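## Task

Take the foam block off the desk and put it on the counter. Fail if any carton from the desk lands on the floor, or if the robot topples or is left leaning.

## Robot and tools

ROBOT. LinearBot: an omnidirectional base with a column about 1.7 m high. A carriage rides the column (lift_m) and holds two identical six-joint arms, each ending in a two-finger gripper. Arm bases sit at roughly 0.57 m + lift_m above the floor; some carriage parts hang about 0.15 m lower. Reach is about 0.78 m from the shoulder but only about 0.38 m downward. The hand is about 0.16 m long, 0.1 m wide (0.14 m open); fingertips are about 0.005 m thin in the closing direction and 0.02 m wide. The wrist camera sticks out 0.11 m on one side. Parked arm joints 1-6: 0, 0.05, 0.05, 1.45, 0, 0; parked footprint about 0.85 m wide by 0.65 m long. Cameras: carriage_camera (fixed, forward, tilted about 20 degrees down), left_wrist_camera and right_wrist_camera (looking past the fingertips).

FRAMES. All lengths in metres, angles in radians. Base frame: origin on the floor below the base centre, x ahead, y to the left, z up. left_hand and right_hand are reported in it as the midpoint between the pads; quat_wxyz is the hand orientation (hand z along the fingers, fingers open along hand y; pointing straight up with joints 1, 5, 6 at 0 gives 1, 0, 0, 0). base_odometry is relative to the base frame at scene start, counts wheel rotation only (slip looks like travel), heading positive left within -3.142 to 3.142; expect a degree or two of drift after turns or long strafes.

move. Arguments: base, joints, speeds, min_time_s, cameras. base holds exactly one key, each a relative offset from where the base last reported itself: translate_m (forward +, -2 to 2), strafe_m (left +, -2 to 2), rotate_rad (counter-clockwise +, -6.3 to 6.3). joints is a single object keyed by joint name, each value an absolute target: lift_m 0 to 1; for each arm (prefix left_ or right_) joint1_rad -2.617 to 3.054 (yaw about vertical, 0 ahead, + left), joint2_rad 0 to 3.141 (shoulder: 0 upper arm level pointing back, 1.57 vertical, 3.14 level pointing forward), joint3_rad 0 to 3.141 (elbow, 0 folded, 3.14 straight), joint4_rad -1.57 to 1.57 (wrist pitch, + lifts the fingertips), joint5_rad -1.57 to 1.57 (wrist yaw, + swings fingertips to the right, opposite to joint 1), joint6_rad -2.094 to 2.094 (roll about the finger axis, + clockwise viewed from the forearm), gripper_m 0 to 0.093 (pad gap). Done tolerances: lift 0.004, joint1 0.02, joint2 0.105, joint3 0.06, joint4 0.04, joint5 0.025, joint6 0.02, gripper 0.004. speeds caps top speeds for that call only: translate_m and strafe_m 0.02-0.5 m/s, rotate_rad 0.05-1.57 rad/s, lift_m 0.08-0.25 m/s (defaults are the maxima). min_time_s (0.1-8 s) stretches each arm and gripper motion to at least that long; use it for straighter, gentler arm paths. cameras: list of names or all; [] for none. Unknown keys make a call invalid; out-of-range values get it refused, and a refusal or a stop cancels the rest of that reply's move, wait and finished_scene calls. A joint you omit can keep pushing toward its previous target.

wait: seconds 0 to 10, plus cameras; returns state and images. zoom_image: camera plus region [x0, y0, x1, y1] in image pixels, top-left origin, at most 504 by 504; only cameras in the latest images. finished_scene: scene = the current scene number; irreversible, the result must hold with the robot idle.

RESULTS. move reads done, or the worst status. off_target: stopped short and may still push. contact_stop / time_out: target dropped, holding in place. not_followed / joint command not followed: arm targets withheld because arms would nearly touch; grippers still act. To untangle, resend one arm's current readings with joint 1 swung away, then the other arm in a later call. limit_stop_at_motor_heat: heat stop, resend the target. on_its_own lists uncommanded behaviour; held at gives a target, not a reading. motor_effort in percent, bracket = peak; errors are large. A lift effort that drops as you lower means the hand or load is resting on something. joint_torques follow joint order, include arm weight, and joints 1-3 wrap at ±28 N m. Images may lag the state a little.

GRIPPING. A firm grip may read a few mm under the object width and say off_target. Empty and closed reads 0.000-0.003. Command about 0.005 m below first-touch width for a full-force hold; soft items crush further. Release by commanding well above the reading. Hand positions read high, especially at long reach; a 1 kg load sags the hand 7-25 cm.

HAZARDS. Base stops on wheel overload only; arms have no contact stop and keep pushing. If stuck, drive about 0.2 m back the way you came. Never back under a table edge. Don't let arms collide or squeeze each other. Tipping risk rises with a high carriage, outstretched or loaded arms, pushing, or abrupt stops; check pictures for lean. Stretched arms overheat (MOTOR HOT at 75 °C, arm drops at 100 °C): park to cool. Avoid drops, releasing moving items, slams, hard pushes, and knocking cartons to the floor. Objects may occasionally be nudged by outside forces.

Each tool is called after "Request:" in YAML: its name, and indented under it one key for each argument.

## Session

Request:
move:
  joints: {"lift_m": 0.8}
  cameras: ["carriage_camera"]

Scene clock: 2.53 s.
Joint torques (N m): left_arm=[0.59 4.22 6 -0.22 -0.09 -0.05] | right_arm=[0.01 4.49 6.97 -0.3 0.01 -0.12]
move: done
base_odometry: x=+0.000 y=+0.000 heading=+0.000
base_status: not commanded
joint_positions: lift_m=+0.800 left_joint1_rad=-0.005 left_joint2_rad=+0.047 left_joint3_rad=+0.038 left_joint4_rad=+1.447 left_joint5_rad=-0.039 left_joint6_rad=-0.008 left_gripper_m=+0.09396 right_joint1_rad=+0.004 right_joint2_rad=+0.041 right_joint3_rad=+0.059 right_joint4_rad=+1.485 right_joint5_rad=-0.003 right_joint6_rad=+0.011 right_gripper_m=+0.09396
joint_status: all done
motor_effort: lift_m=+31(38) drive_wheels=-1(4)
left_hand: x=+0.2672 y=+0.3155 z=+1.7818 quat_wxyz=(+0.998, -0.020, +0.066, -0.006) (m; base frame)
right_hand: x=+0.2494 y=-0.3084 z=+1.7884 quat_wxyz=(+0.999, -0.001, +0.034, +0.008) (m; base frame)
pictures: carriage_camera
Images, in order (width x height): carriage_camera 504x504.

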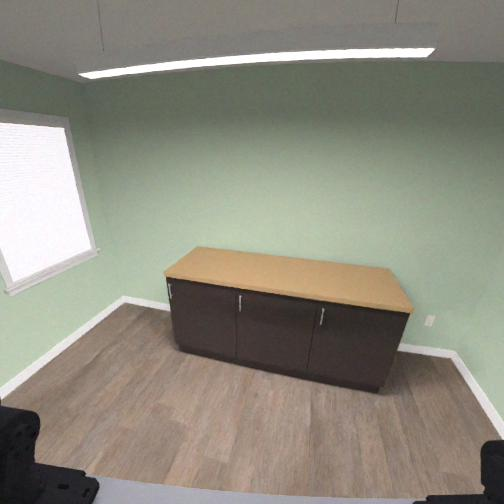

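Request:
move:
  base: {"rotate_rad": 2.88}
  joints: {"lift_m": 1.0}
  cameras: ["carriage_camera"]

Scene clock: 12.63 s.
Joint torques (N m): left_arm=[0.61 4.22 6 -0.19 -0.1 -0.04] | right_arm=[0.02 4.51 6.99 -0.28 0.01 -0.11]
move: done
base_odometry: x=+0.000 y=+0.000 heading=+2.879
base_status: done
joint_positions: lift_m=+0.997 left_joint1_rad=-0.005 left_joint2_rad=+0.047 left_joint3_rad=+0.038 left_joint4_rad=+1.445 left_joint5_rad=-0.039 left_joint6_rad=-0.008 left_gripper_m=+0.09398 right_joint1_rad=+0.004 right_joint2_rad=+0.041 right_joint3_rad=+0.059 right_joint4_rad=+1.485 right_joint5_rad=-0.003 right_joint6_rad=+0.011 right_gripper_m=+0.09398
joint_status: all done
joint sent to its limit — lift_m, upper limit.
motor_effort: lift_m=+31(38) drive_wheels=+6(19)
left_hand: x=+0.2677 y=+0.3155 z=+1.9788 quat_wxyz=(+0.998, -0.020, +0.067, -0.006) (m; base frame)
right_hand: x=+0.2495 y=-0.3084 z=+1.9855 quat_wxyz=(+0.999, -0.001, +0.034, +0.008) (m; base frame)
pictures: carriage_camera
Images, in order (width x height): carriage_camera 504x504.

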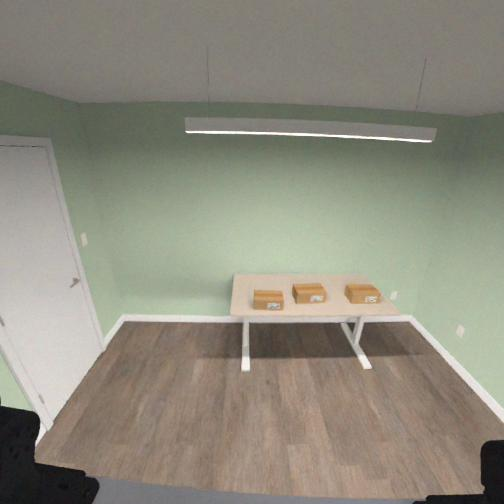

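Request:
move:
  base: {"translate_m": 0.85}
  cameras: ["carriage_camera"]

Request:
zoom_image:
  camera: "carriage_camera"
  region: [200, 290, 500, 460]

Scene clock: 23.43 s.
Joint torques (N m): left_arm=[0.57 4.18 5.96 -0.21 -0.09 -0.05] | right_arm=[-0.05 4.48 7.09 -0.3 0 -0.11]
move: done
base_odometry: x=-0.821 y=+0.219 heading=+2.881
base_status: done
joint_positions: lift_m=+0.997 left_joint1_rad=-0.005 left_joint2_rad=+0.047 left_joint3_rad=+0.038 left_joint4_rad=+1.444 left_joint5_rad=-0.039 left_joint6_rad=-0.008 left_gripper_m=+0.09398 right_joint1_rad=+0.004 right_joint2_rad=+0.041 right_joint3_rad=+0.059 right_joint4_rad=+1.485 right_joint5_rad=-0.003 right_joint6_rad=+0.011 right_gripper_m=+0.09398
joint_status: not commanded
motor_effort: lift_m=+31(31) drive_wheels=-11(23)
left_hand: x=+0.2678 y=+0.3155 z=+1.9788 quat_wxyz=(+0.998, -0.020, +0.068, -0.006) (m; base frame)
right_hand: x=+0.2495 y=-0.3084 z=+1.9855 quat_wxyz=(+0.999, -0.001, +0.034, +0.008) (m; base frame)
pictures: carriage_camera
Images, in order (width x height): carriage_camera 504x504.

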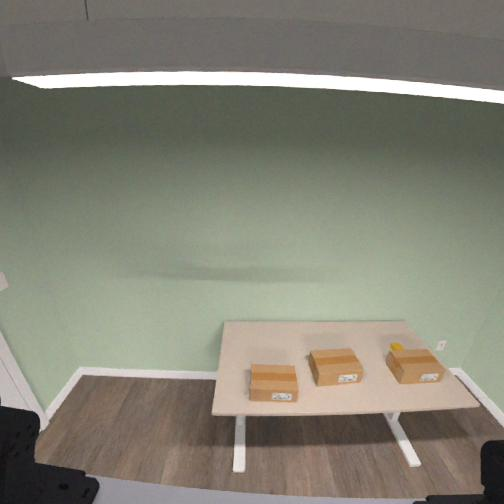

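Scaled by 1.680 from the camera's 504x504 image, which has a finer 720x720 frame.

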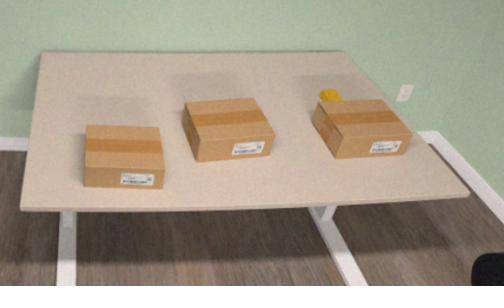

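Request:
move:
  base: {"strafe_m": -1.25}
  joints: {"lift_m": 0.8, "left_joint1_rad": 0, "left_joint2_rad": 2.9, "left_joint3_rad": 2.18, "left_joint4_rad": -0.85, "left_joint5_rad": 0, "left_joint6_rad": 0, "left_gripper_m": 0.093}
  min_time_s: 2.5
  cameras: ["carriage_camera"]

Request:
move:
  base: {"translate_m": 0.5}
  cameras: ["carriage_camera", "left_wrist_camera"]

Scene clock: 50.10 s.
Joint torques (N m): left_arm=[0.85 -15.73 8.24 0.45 -0.05 0.05] | right_arm=[0.02 4.46 6.99 -0.3 0.01 -0.11]
move: done
base_odometry: x=-0.499 y=+1.427 heading=+2.881
base_status: done
joint_positions: lift_m=+0.800 left_joint1_rad=-0.004 left_joint2_rad=+2.880 left_joint3_rad=+2.161 left_joint4_rad=-0.836 left_joint5_rad=-0.006 left_joint6_rad=-0.008 left_gripper_m=+0.09309 right_joint1_rad=+0.004 right_joint2_rad=+0.041 right_joint3_rad=+0.059 right_joint4_rad=+1.485 right_joint5_rad=-0.003 right_joint6_rad=+0.011 right_gripper_m=+0.09398
joint_status: all done
motor_effort: lift_m=+27(29) drive_wheels=-1(11)
left_hand: x=+0.7352 y=+0.3082 z=+1.1743 quat_wxyz=(+0.007, -0.002, +1.000, +0.003) (m; base frame)
right_hand: x=+0.2495 y=-0.3084 z=+1.7887 quat_wxyz=(+0.999, -0.001, +0.034, +0.008) (m; base frame)
pictures: carriage_camera
Images, in order (width x height): carriage_camera 504x504.

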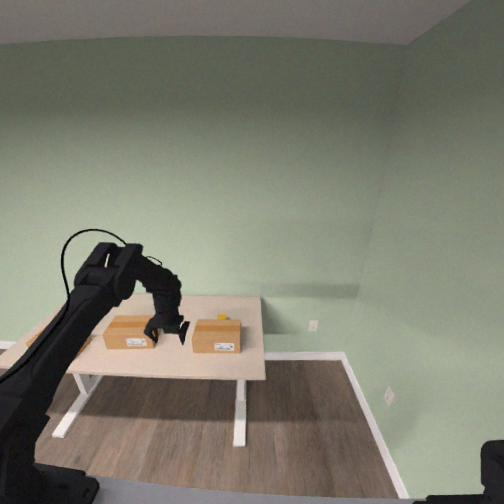

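Scene clock: 53.23 s.
Joint torques (N m): left_arm=[0.9 -15.65 8.32 0.47 -0.04 0.04] | right_arm=[0.01 4.53 6.91 -0.29 0 -0.12]
move: done
base_odometry: x=-0.982 y=+1.556 heading=+2.880
base_status: done
joint_positions: lift_m=+0.800 left_joint1_rad=-0.004 left_joint2_rad=+2.880 left_joint3_rad=+2.161 left_joint4_rad=-0.841 left_joint5_rad=-0.006 left_joint6_rad=-0.008 left_gripper_m=+0.09309 right_joint1_rad=+0.004 right_joint2_rad=+0.041 right_joint3_rad=+0.059 right_joint4_rad=+1.485 right_joint5_rad=-0.003 right_joint6_rad=+0.011 right_gripper_m=+0.09398
joint_status: not commanded
motor_effort: lift_m=+27(27) drive_wheels=-10(16)
left_hand: x=+0.7340 y=+0.3082 z=+1.1743 quat_wxyz=(+0.005, -0.002, +1.000, +0.003) (m; base frame)
right_hand: x=+0.2496 y=-0.3084 z=+1.7887 quat_wxyz=(+0.999, -0.001, +0.034, +0.008) (m; base frame)
pictures: carriage_camera, left_wrist_camera
Images, in order (width x height): carriage_camera 504x504, left_wrist_camera 504x504.

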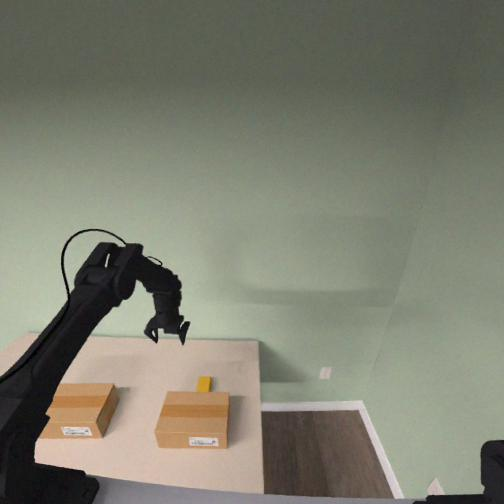

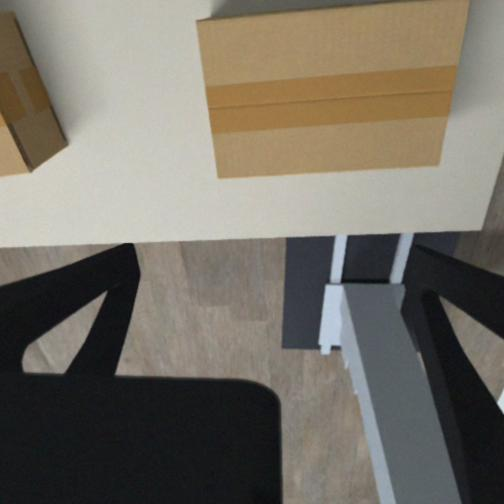

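Request:
move:
  base: {"translate_m": 0.145}
  joints: {"left_joint1_rad": -0.09, "left_joint6_rad": -0.09, "lift_m": 0.7}
  speeds: {"translate_m": 0.25}
  cameras: ["carriage_camera", "left_wrist_camera"]

Scene clock: 69.90 s.
Joint torques (N m): left_arm=[0.77 -16.87 7.54 0.53 -0.09 -0.14] | right_arm=[0.02 4.46 6.99 -0.27 0 -0.13]
move: done
base_odometry: x=-1.122 y=+1.594 heading=+2.879
base_status: done
joint_positions: lift_m=+0.700 left_joint1_rad=-0.092 left_joint2_rad=+2.892 left_joint3_rad=+2.167 left_joint4_rad=-0.846 left_joint5_rad=-0.001 left_joint6_rad=-0.081 left_gripper_m=+0.09309 right_joint1_rad=+0.004 right_joint2_rad=+0.041 right_joint3_rad=+0.059 right_joint4_rad=+1.484 right_joint5_rad=-0.003 right_joint6_rad=+0.011 right_gripper_m=+0.09398
joint_status: all done
motor_effort: lift_m=+28(28) drive_wheels=+4(16)
left_hand: x=+0.7298 y=+0.2635 z=+1.0703 quat_wxyz=(+0.000, +0.005, +1.000, +0.001) (m; base frame)
right_hand: x=+0.2497 y=-0.3084 z=+1.6886 quat_wxyz=(+0.999, -0.001, +0.034, +0.008) (m; base frame)
pictures: carriage_camera, left_wrist_camera
Images, in order (width x height): carriage_camera 504x504, left_wrist_camera 504x504.

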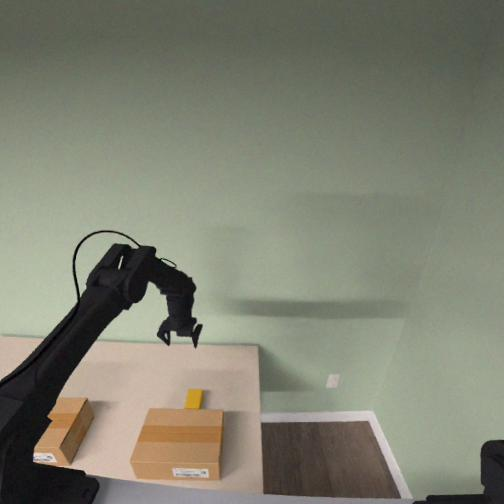

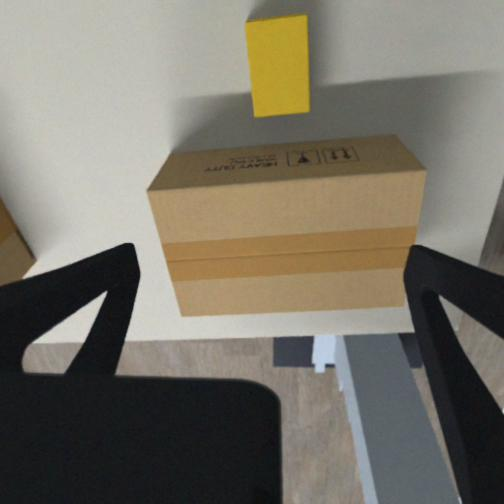

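Request:
move:
  joints: {"left_joint1_rad": -0.11, "left_joint6_rad": -0.15, "lift_m": 0.48}
  cameras: ["left_wrist_camera"]

Scene clock: 89.57 s.
Joint torques (N m): left_arm=[0.43 -16.87 7.28 0.53 -0.11 -0.15] | right_arm=[0.01 4.45 6.95 -0.27 0 -0.12]
move: done
base_odometry: x=-1.122 y=+1.594 heading=+2.879
base_status: not commanded
joint_positions: lift_m=+0.480 left_joint1_rad=-0.108 left_joint2_rad=+2.892 left_joint3_rad=+2.170 left_joint4_rad=-0.846 left_joint5_rad=-0.001 left_joint6_rad=-0.141 left_gripper_m=+0.09309 right_joint1_rad=+0.004 right_joint2_rad=+0.041 right_joint3_rad=+0.059 right_joint4_rad=+1.484 right_joint5_rad=-0.003 right_joint6_rad=+0.011 right_gripper_m=+0.09398
joint_status: all done
motor_effort: lift_m=+28(28) drive_wheels=-6(9)
left_hand: x=+0.7296 y=+0.2553 z=+0.8504 quat_wxyz=(+0.001, -0.016, +1.000, +0.000) (m; base frame)
right_hand: x=+0.2497 y=-0.3084 z=+1.4686 quat_wxyz=(+0.999, -0.001, +0.034, +0.008) (m; base frame)
pictures: left_wrist_camera
Images, in order (width x height): left_wrist_camera 504x504.

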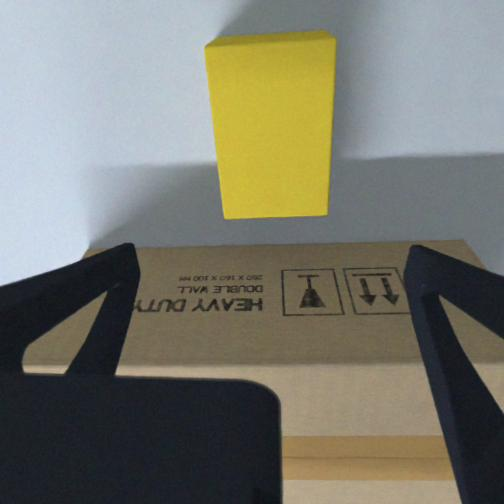

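Request:
move:
  joints: {"lift_m": 0.376}
  speeds: {"lift_m": 0.12}
  cameras: ["left_wrist_camera"]

Request:
move:
  joints: {"left_gripper_m": 0.043}
  min_time_s: 1.2
  cameras: ["left_wrist_camera"]

Scene clock: 99.33 s.
Joint torques (N m): left_arm=[0.59 -17.09 7.19 0.52 -0.11 -0.15] | right_arm=[0.01 4.48 6.95 -0.28 0 -0.11]
move: done
base_odometry: x=-1.122 y=+1.594 heading=+2.879
base_status: not commanded
joint_positions: lift_m=+0.376 left_joint1_rad=-0.108 left_joint2_rad=+2.893 left_joint3_rad=+2.171 left_joint4_rad=-0.847 left_joint5_rad=-0.001 left_joint6_rad=-0.141 left_gripper_m=+0.09309 right_joint1_rad=+0.004 right_joint2_rad=+0.041 right_joint3_rad=+0.059 right_joint4_rad=+1.484 right_joint5_rad=-0.003 right_joint6_rad=+0.011 right_gripper_m=+0.09398
joint_status: all done
motor_effort: lift_m=+28(29) drive_wheels=+3(8)
left_hand: x=+0.7296 y=+0.2553 z=+0.7462 quat_wxyz=(+0.001, -0.016, +1.000, +0.000) (m; base frame)
right_hand: x=+0.2497 y=-0.3084 z=+1.3646 quat_wxyz=(+0.999, -0.001, +0.034, +0.008) (m; base frame)
pictures: left_wrist_camera
Images, in order (width x height): left_wrist_camera 504x504.

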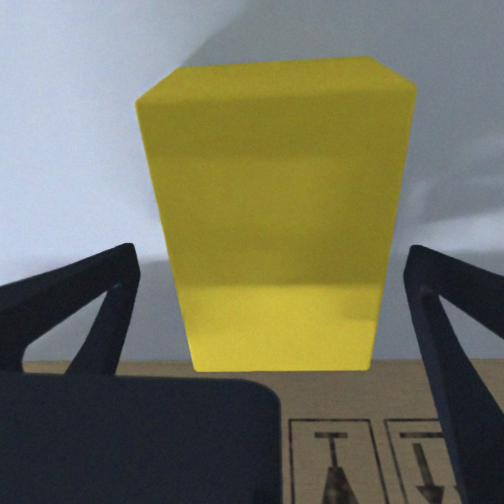

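Scene clock: 100.83 s.
Joint torques (N m): left_arm=[0.46 -17.06 7.16 0.53 -0.11 -0.15] | right_arm=[-0.01 4.48 7.01 -0.27 0.01 -0.12]
move: off_target
base_odometry: x=-1.122 y=+1.594 heading=+2.879
base_status: not commanded
joint_positions: lift_m=+0.376 left_joint1_rad=-0.108 left_joint2_rad=+2.893 left_joint3_rad=+2.171 left_joint4_rad=-0.847 left_joint5_rad=-0.001 left_joint6_rad=-0.141 left_gripper_m=+0.05565 right_joint1_rad=+0.004 right_joint2_rad=+0.041 right_joint3_rad=+0.059 right_joint4_rad=+1.484 right_joint5_rad=-0.003 right_joint6_rad=+0.011 right_gripper_m=+0.09398
joint_status: left_gripper_m off_target (ended at +0.05567, target +0.04300)
motor_effort: lift_m=+28(28) drive_wheels=+3(7)
left_hand: x=+0.7296 y=+0.2553 z=+0.7462 quat_wxyz=(+0.001, -0.017, +1.000, +0.000) (m; base frame)
right_hand: x=+0.2497 y=-0.3084 z=+1.3646 quat_wxyz=(+0.999, -0.001, +0.034, +0.008) (m; base frame)
pictures: left_wrist_camera
Images, in order (width x height): left_wrist_camera 504x504.

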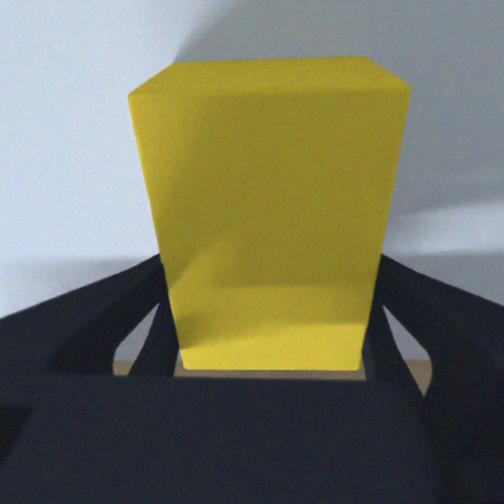

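Request:
move:
  joints: {"lift_m": 0.64}
  cameras: []

Request:
move:
  base: {"translate_m": -0.5}
  cameras: []

Request:
move:
  base: {"rotate_rad": 2.728}
  cameras: ["carriage_camera", "left_wrist_camera"]

Scene clock: 121.37 s.
Joint torques (N m): left_arm=[0.44 -17.14 7.08 0.55 -0.11 -0.15] | right_arm=[-0.02 4.45 6.99 -0.28 -0.01 -0.12]
move: done
base_odometry: x=-1.122 y=+1.594 heading=+2.879
base_status: not commanded
joint_positions: lift_m=+0.640 left_joint1_rad=-0.108 left_joint2_rad=+2.895 left_joint3_rad=+2.172 left_joint4_rad=-0.848 left_joint5_rad=-0.001 left_joint6_rad=-0.141 left_gripper_m=+0.05565 right_joint1_rad=+0.004 right_joint2_rad=+0.041 right_joint3_rad=+0.059 right_joint4_rad=+1.484 right_joint5_rad=-0.003 right_joint6_rad=+0.011 right_gripper_m=+0.09398
joint_status: all done
motor_effort: lift_m=+31(39) drive_wheels=+5(8)
left_hand: x=+0.7291 y=+0.2553 z=+1.0093 quat_wxyz=(+0.000, -0.017, +1.000, +0.001) (m; base frame)
right_hand: x=+0.2497 y=-0.3084 z=+1.6283 quat_wxyz=(+0.999, -0.001, +0.034, +0.008) (m; base frame)
pictures: none
No camera images: "cameras" was empty.

Scene clock: 124.63 s.
Joint torques (N m): left_arm=[0.47 -17.24 7.1 0.53 -0.11 -0.13] | right_arm=[0.02 4.48 7.02 -0.27 0 -0.12]
move: done
base_odometry: x=-0.639 y=+1.465 heading=+2.879
base_status: done
joint_positions: lift_m=+0.640 left_joint1_rad=-0.108 left_joint2_rad=+2.895 left_joint3_rad=+2.172 left_joint4_rad=-0.848 left_joint5_rad=-0.001 left_joint6_rad=-0.141 left_gripper_m=+0.05565 right_joint1_rad=+0.004 right_joint2_rad=+0.041 right_joint3_rad=+0.059 right_joint4_rad=+1.483 right_joint5_rad=-0.003 right_joint6_rad=+0.011 right_gripper_m=+0.09398
joint_status: not commanded
motor_effort: lift_m=+31(31) drive_wheels=-2(15)
left_hand: x=+0.7292 y=+0.2555 z=+1.0093 quat_wxyz=(+0.000, -0.017, +1.000, +0.001) (m; base frame)
right_hand: x=+0.2499 y=-0.3084 z=+1.6283 quat_wxyz=(+0.999, -0.001, +0.035, +0.008) (m; base frame)
pictures: none
No camera images: "cameras" was empty.

Scene clock: 128.63 s.
Joint torques (N m): left_arm=[0.54 -17.25 7.09 0.49 -0.11 -0.14] | right_arm=[0.02 4.46 6.94 -0.27 0 -0.11]
move: done
base_odometry: x=-0.640 y=+1.465 heading=-0.677
base_status: done
joint_positions: lift_m=+0.640 left_joint1_rad=-0.107 left_joint2_rad=+2.895 left_joint3_rad=+2.172 left_joint4_rad=-0.842 left_joint5_rad=-0.002 left_joint6_rad=-0.142 left_gripper_m=+0.05562 right_joint1_rad=+0.004 right_joint2_rad=+0.041 right_joint3_rad=+0.059 right_joint4_rad=+1.483 right_joint5_rad=-0.003 right_joint6_rad=+0.011 right_gripper_m=+0.09399
joint_status: not commanded
motor_effort: lift_m=+31(31) drive_wheels=+7(18)
left_hand: x=+0.7307 y=+0.2559 z=+1.0093 quat_wxyz=(+0.003, -0.017, +1.000, +0.001) (m; base frame)
right_hand: x=+0.2499 y=-0.3084 z=+1.6283 quat_wxyz=(+0.999, -0.001, +0.035, +0.008) (m; base frame)
pictures: carriage_camera, left_wrist_camera
Images, in order (width x height): carriage_camera 504x504, left_wrist_camera 504x504.

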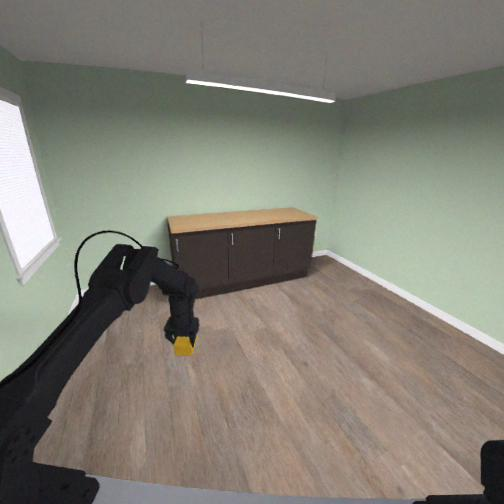

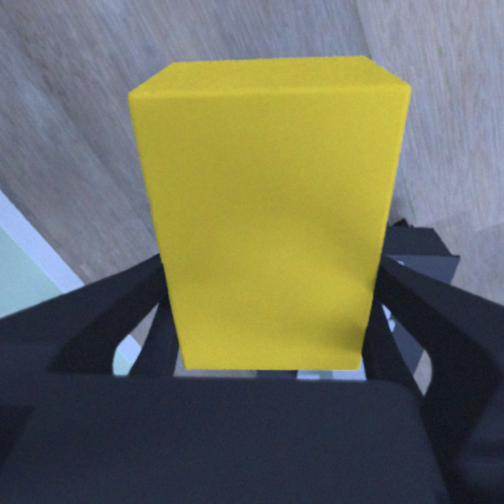

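Request:
move:
  base: {"translate_m": 1.9}
  cameras: []

Request:
move:
  base: {"rotate_rad": 0.417}
  cameras: ["carriage_camera", "left_wrist_camera"]

Scene clock: 140.63 s.
Joint torques (N m): left_arm=[0.47 -17.09 7.02 0.49 -0.1 -0.14] | right_arm=[-0.02 4.55 6.99 -0.29 0.01 -0.12]
move: done
base_odometry: x=+0.844 y=+0.278 heading=-0.675
base_status: done
joint_positions: lift_m=+0.640 left_joint1_rad=-0.108 left_joint2_rad=+2.895 left_joint3_rad=+2.172 left_joint4_rad=-0.845 left_joint5_rad=-0.002 left_joint6_rad=-0.142 left_gripper_m=+0.05562 right_joint1_rad=+0.004 right_joint2_rad=+0.041 right_joint3_rad=+0.059 right_joint4_rad=+1.484 right_joint5_rad=-0.003 right_joint6_rad=+0.011 right_gripper_m=+0.09399
joint_status: not commanded
motor_effort: lift_m=+31(31) drive_wheels=-10(23)
left_hand: x=+0.7299 y=+0.2552 z=+1.0093 quat_wxyz=(+0.001, -0.017, +1.000, +0.001) (m; base frame)
right_hand: x=+0.2497 y=-0.3084 z=+1.6283 quat_wxyz=(+0.999, -0.001, +0.034, +0.008) (m; base frame)
pictures: none
No camera images: "cameras" was empty.

Scene clock: 142.37 s.
Joint torques (N m): left_arm=[0.5 -17.2 7.09 0.51 -0.11 -0.13] | right_arm=[-0.03 4.51 7.01 -0.27 0 -0.11]
move: done
base_odometry: x=+0.844 y=+0.278 heading=-0.259
base_status: done
joint_positions: lift_m=+0.640 left_joint1_rad=-0.105 left_joint2_rad=+2.895 left_joint3_rad=+2.172 left_joint4_rad=-0.845 left_joint5_rad=-0.002 left_joint6_rad=-0.142 left_gripper_m=+0.05561 right_joint1_rad=+0.004 right_joint2_rad=+0.041 right_joint3_rad=+0.059 right_joint4_rad=+1.484 right_joint5_rad=-0.003 right_joint6_rad=+0.011 right_gripper_m=+0.09399
joint_status: not commanded
motor_effort: lift_m=+31(31) drive_wheels=+6(13)
left_hand: x=+0.7301 y=+0.2568 z=+1.0093 quat_wxyz=(+0.001, -0.018, +1.000, +0.001) (m; base frame)
right_hand: x=+0.2497 y=-0.3084 z=+1.6283 quat_wxyz=(+0.999, -0.001, +0.034, +0.008) (m; base frame)
pictures: carriage_camera, left_wrist_camera
Images, in order (width x height): carriage_camera 504x504, left_wrist_camera 504x504.

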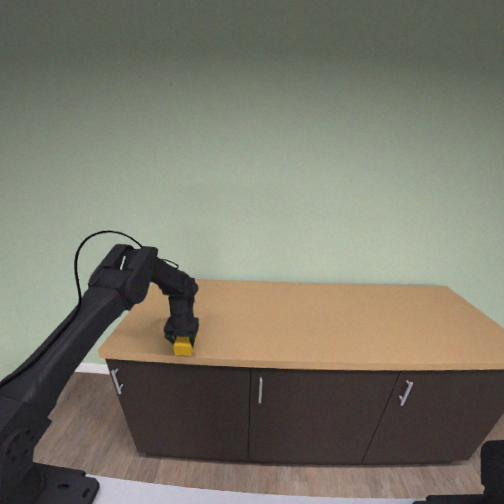

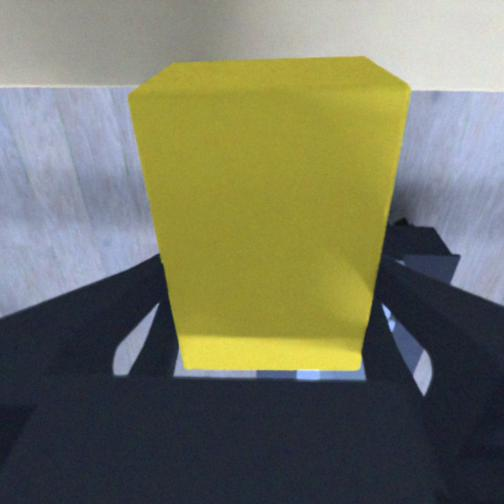

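Request:
move:
  base: {"translate_m": 0.28}
  speeds: {"translate_m": 0.3}
  cameras: []

Request:
move:
  joints: {"lift_m": 0.574}
  speeds: {"lift_m": 0.1}
  cameras: ["carriage_camera", "left_wrist_camera"]

Scene clock: 151.37 s.
Joint torques (N m): left_arm=[0.38 -17.24 7.19 0.53 -0.11 -0.13] | right_arm=[0.01 4.49 6.98 -0.28 0 -0.12]
move: done
base_odometry: x=+1.115 y=+0.207 heading=-0.257
base_status: done
joint_positions: lift_m=+0.640 left_joint1_rad=-0.107 left_joint2_rad=+2.895 left_joint3_rad=+2.172 left_joint4_rad=-0.846 left_joint5_rad=-0.002 left_joint6_rad=-0.142 left_gripper_m=+0.05561 right_joint1_rad=+0.004 right_joint2_rad=+0.041 right_joint3_rad=+0.059 right_joint4_rad=+1.484 right_joint5_rad=-0.003 right_joint6_rad=+0.011 right_gripper_m=+0.09399
joint_status: not commanded
motor_effort: lift_m=+31(31) drive_wheels=-13(22)
left_hand: x=+0.7297 y=+0.2559 z=+1.0093 quat_wxyz=(+0.001, -0.017, +1.000, +0.001) (m; base frame)
right_hand: x=+0.2497 y=-0.3084 z=+1.6283 quat_wxyz=(+0.999, -0.001, +0.034, +0.008) (m; base frame)
pictures: none
No camera images: "cameras" was empty.

Scene clock: 152.40 s.
Joint torques (N m): left_arm=[0.4 -17.29 7.05 0.53 -0.11 -0.13] | right_arm=[-0.01 4.48 6.93 -0.27 0 -0.12]
move: done
base_odometry: x=+1.115 y=+0.207 heading=-0.257
base_status: not commanded
joint_positions: lift_m=+0.574 left_joint1_rad=-0.107 left_joint2_rad=+2.896 left_joint3_rad=+2.172 left_joint4_rad=-0.847 left_joint5_rad=-0.002 left_joint6_rad=-0.142 left_gripper_m=+0.05561 right_joint1_rad=+0.004 right_joint2_rad=+0.041 right_joint3_rad=+0.059 right_joint4_rad=+1.484 right_joint5_rad=-0.003 right_joint6_rad=+0.011 right_gripper_m=+0.09399
joint_status: all done
motor_effort: lift_m=+28(30) drive_wheels=-10(13)
left_hand: x=+0.7293 y=+0.2559 z=+0.9433 quat_wxyz=(+0.000, -0.017, +1.000, +0.001) (m; base frame)
right_hand: x=+0.2497 y=-0.3084 z=+1.5626 quat_wxyz=(+0.999, -0.001, +0.034, +0.008) (m; base frame)
pictures: carriage_camera, left_wrist_camera
Images, in order (width x height): carriage_camera 504x504, left_wrist_camera 504x504.

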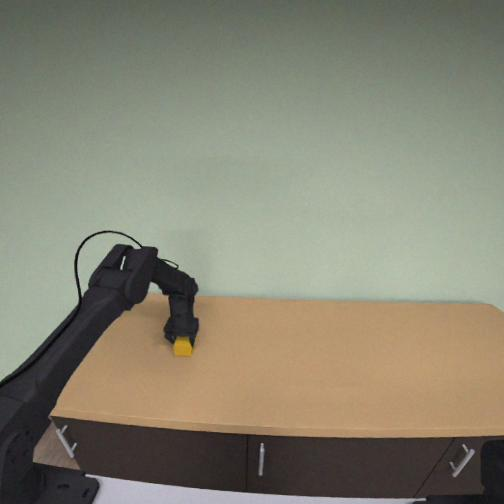

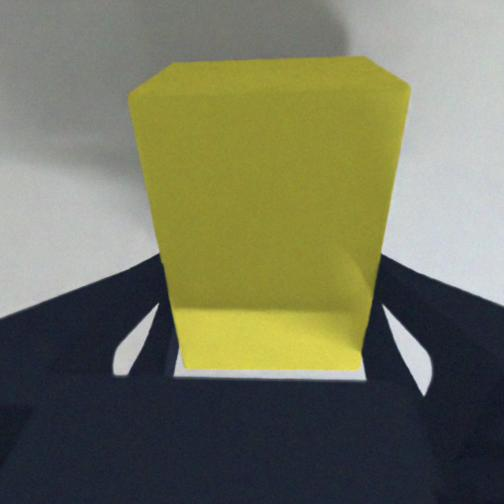

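Request:
move:
  joints: {"lift_m": 0.565}
  speeds: {"lift_m": 0.08}
  cameras: ["left_wrist_camera"]

Scene clock: 160.23 s.
Joint torques (N m): left_arm=[0.32 -17.13 6.72 0.53 -0.1 -0.14] | right_arm=[0.02 4.49 6.98 -0.27 0 -0.11]
move: done
base_odometry: x=+1.115 y=+0.207 heading=-0.258
base_status: not commanded
joint_positions: lift_m=+0.565 left_joint1_rad=-0.107 left_joint2_rad=+2.894 left_joint3_rad=+2.176 left_joint4_rad=-0.844 left_joint5_rad=-0.002 left_joint6_rad=-0.142 left_gripper_m=+0.05561 right_joint1_rad=+0.004 right_joint2_rad=+0.041 right_joint3_rad=+0.059 right_joint4_rad=+1.484 right_joint5_rad=-0.003 right_joint6_rad=+0.011 right_gripper_m=+0.09399
joint_status: all done
motor_effort: lift_m=+26(27) drive_wheels=+8(12)
left_hand: x=+0.7320 y=+0.2556 z=+0.9362 quat_wxyz=(+0.004, -0.017, +1.000, +0.001) (m; base frame)
right_hand: x=+0.2497 y=-0.3084 z=+1.5537 quat_wxyz=(+0.999, -0.001, +0.034, +0.008) (m; base frame)
pictures: left_wrist_camera
Images, in order (width x height): left_wrist_camera 504x504.

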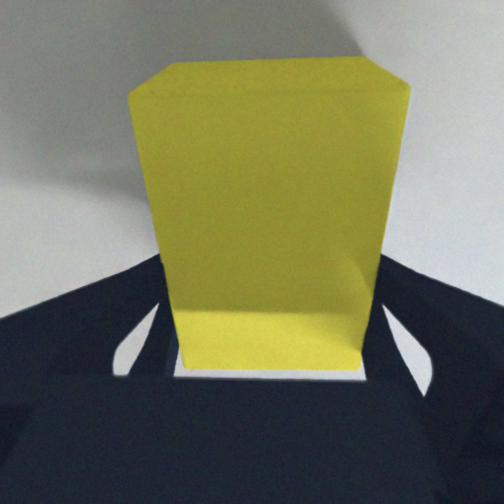

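Request:
move:
  joints: {"left_gripper_m": 0.092}
  min_time_s: 1.5
  cameras: []

Request:
move:
  joints: {"lift_m": 0.68}
  speeds: {"lift_m": 0.15}
  cameras: ["carriage_camera", "left_wrist_camera"]

Scene clock: 167.60 s.
Joint torques (N m): left_arm=[0.36 -17.13 6.69 0.52 -0.11 -0.14] | right_arm=[-0.03 4.49 6.99 -0.28 0.01 -0.13]
move: done
base_odometry: x=+1.115 y=+0.207 heading=-0.258
base_status: not commanded
joint_positions: lift_m=+0.565 left_joint1_rad=-0.107 left_joint2_rad=+2.894 left_joint3_rad=+2.176 left_joint4_rad=-0.844 left_joint5_rad=-0.002 left_joint6_rad=-0.142 left_gripper_m=+0.09194 right_joint1_rad=+0.004 right_joint2_rad=+0.041 right_joint3_rad=+0.059 right_joint4_rad=+1.484 right_joint5_rad=-0.003 right_joint6_rad=+0.011 right_gripper_m=+0.09399
joint_status: all done
motor_effort: lift_m=+27(27) drive_wheels=-10(12)
left_hand: x=+0.7320 y=+0.2556 z=+0.9362 quat_wxyz=(+0.004, -0.017, +1.000, +0.001) (m; base frame)
right_hand: x=+0.2497 y=-0.3084 z=+1.5537 quat_wxyz=(+0.999, -0.001, +0.034, +0.008) (m; base frame)
pictures: none
No camera images: "cameras" was empty.

Scene clock: 168.80 s.
Joint torques (N m): left_arm=[0.32 -17.2 6.71 0.52 -0.11 -0.13] | right_arm=[0.01 4.46 6.9 -0.28 0 -0.11]
move: done
base_odometry: x=+1.115 y=+0.207 heading=-0.258
base_status: not commanded
joint_positions: lift_m=+0.680 left_joint1_rad=-0.107 left_joint2_rad=+2.895 left_joint3_rad=+2.176 left_joint4_rad=-0.845 left_joint5_rad=-0.002 left_joint6_rad=-0.142 left_gripper_m=+0.09194 right_joint1_rad=+0.004 right_joint2_rad=+0.041 right_joint3_rad=+0.059 right_joint4_rad=+1.484 right_joint5_rad=-0.003 right_joint6_rad=+0.011 right_gripper_m=+0.09399
joint_status: all done
motor_effort: lift_m=+31(38) drive_wheels=+7(11)
left_hand: x=+0.7314 y=+0.2557 z=+1.0502 quat_wxyz=(+0.003, -0.017, +1.000, +0.001) (m; base frame)
right_hand: x=+0.2497 y=-0.3084 z=+1.6683 quat_wxyz=(+0.999, -0.001, +0.034, +0.008) (m; base frame)
pictures: carriage_camera, left_wrist_camera
Images, in order (width x height): carriage_camera 504x504, left_wrist_camera 504x504.

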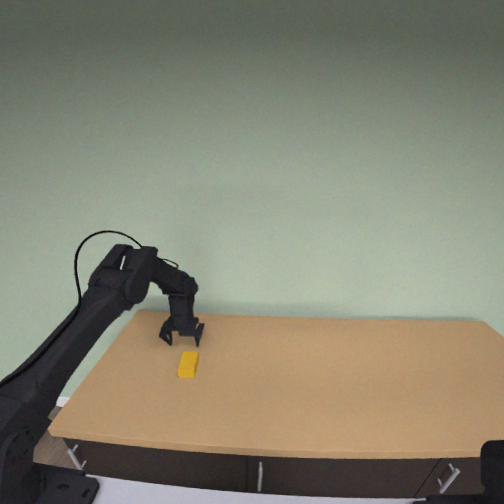

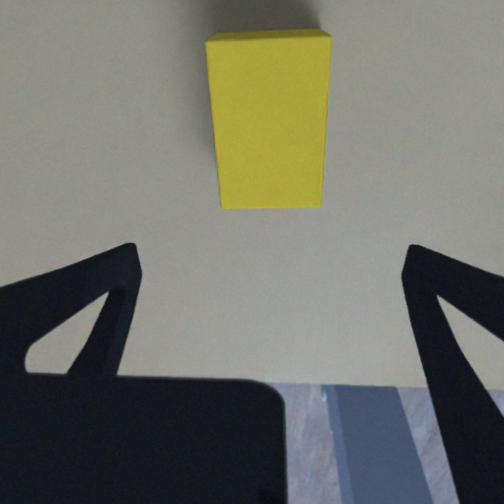

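Foam block is on the counter and clear of the hand.

Request:
finished_scene:
  scene: 2

The scene is finished: the task was done.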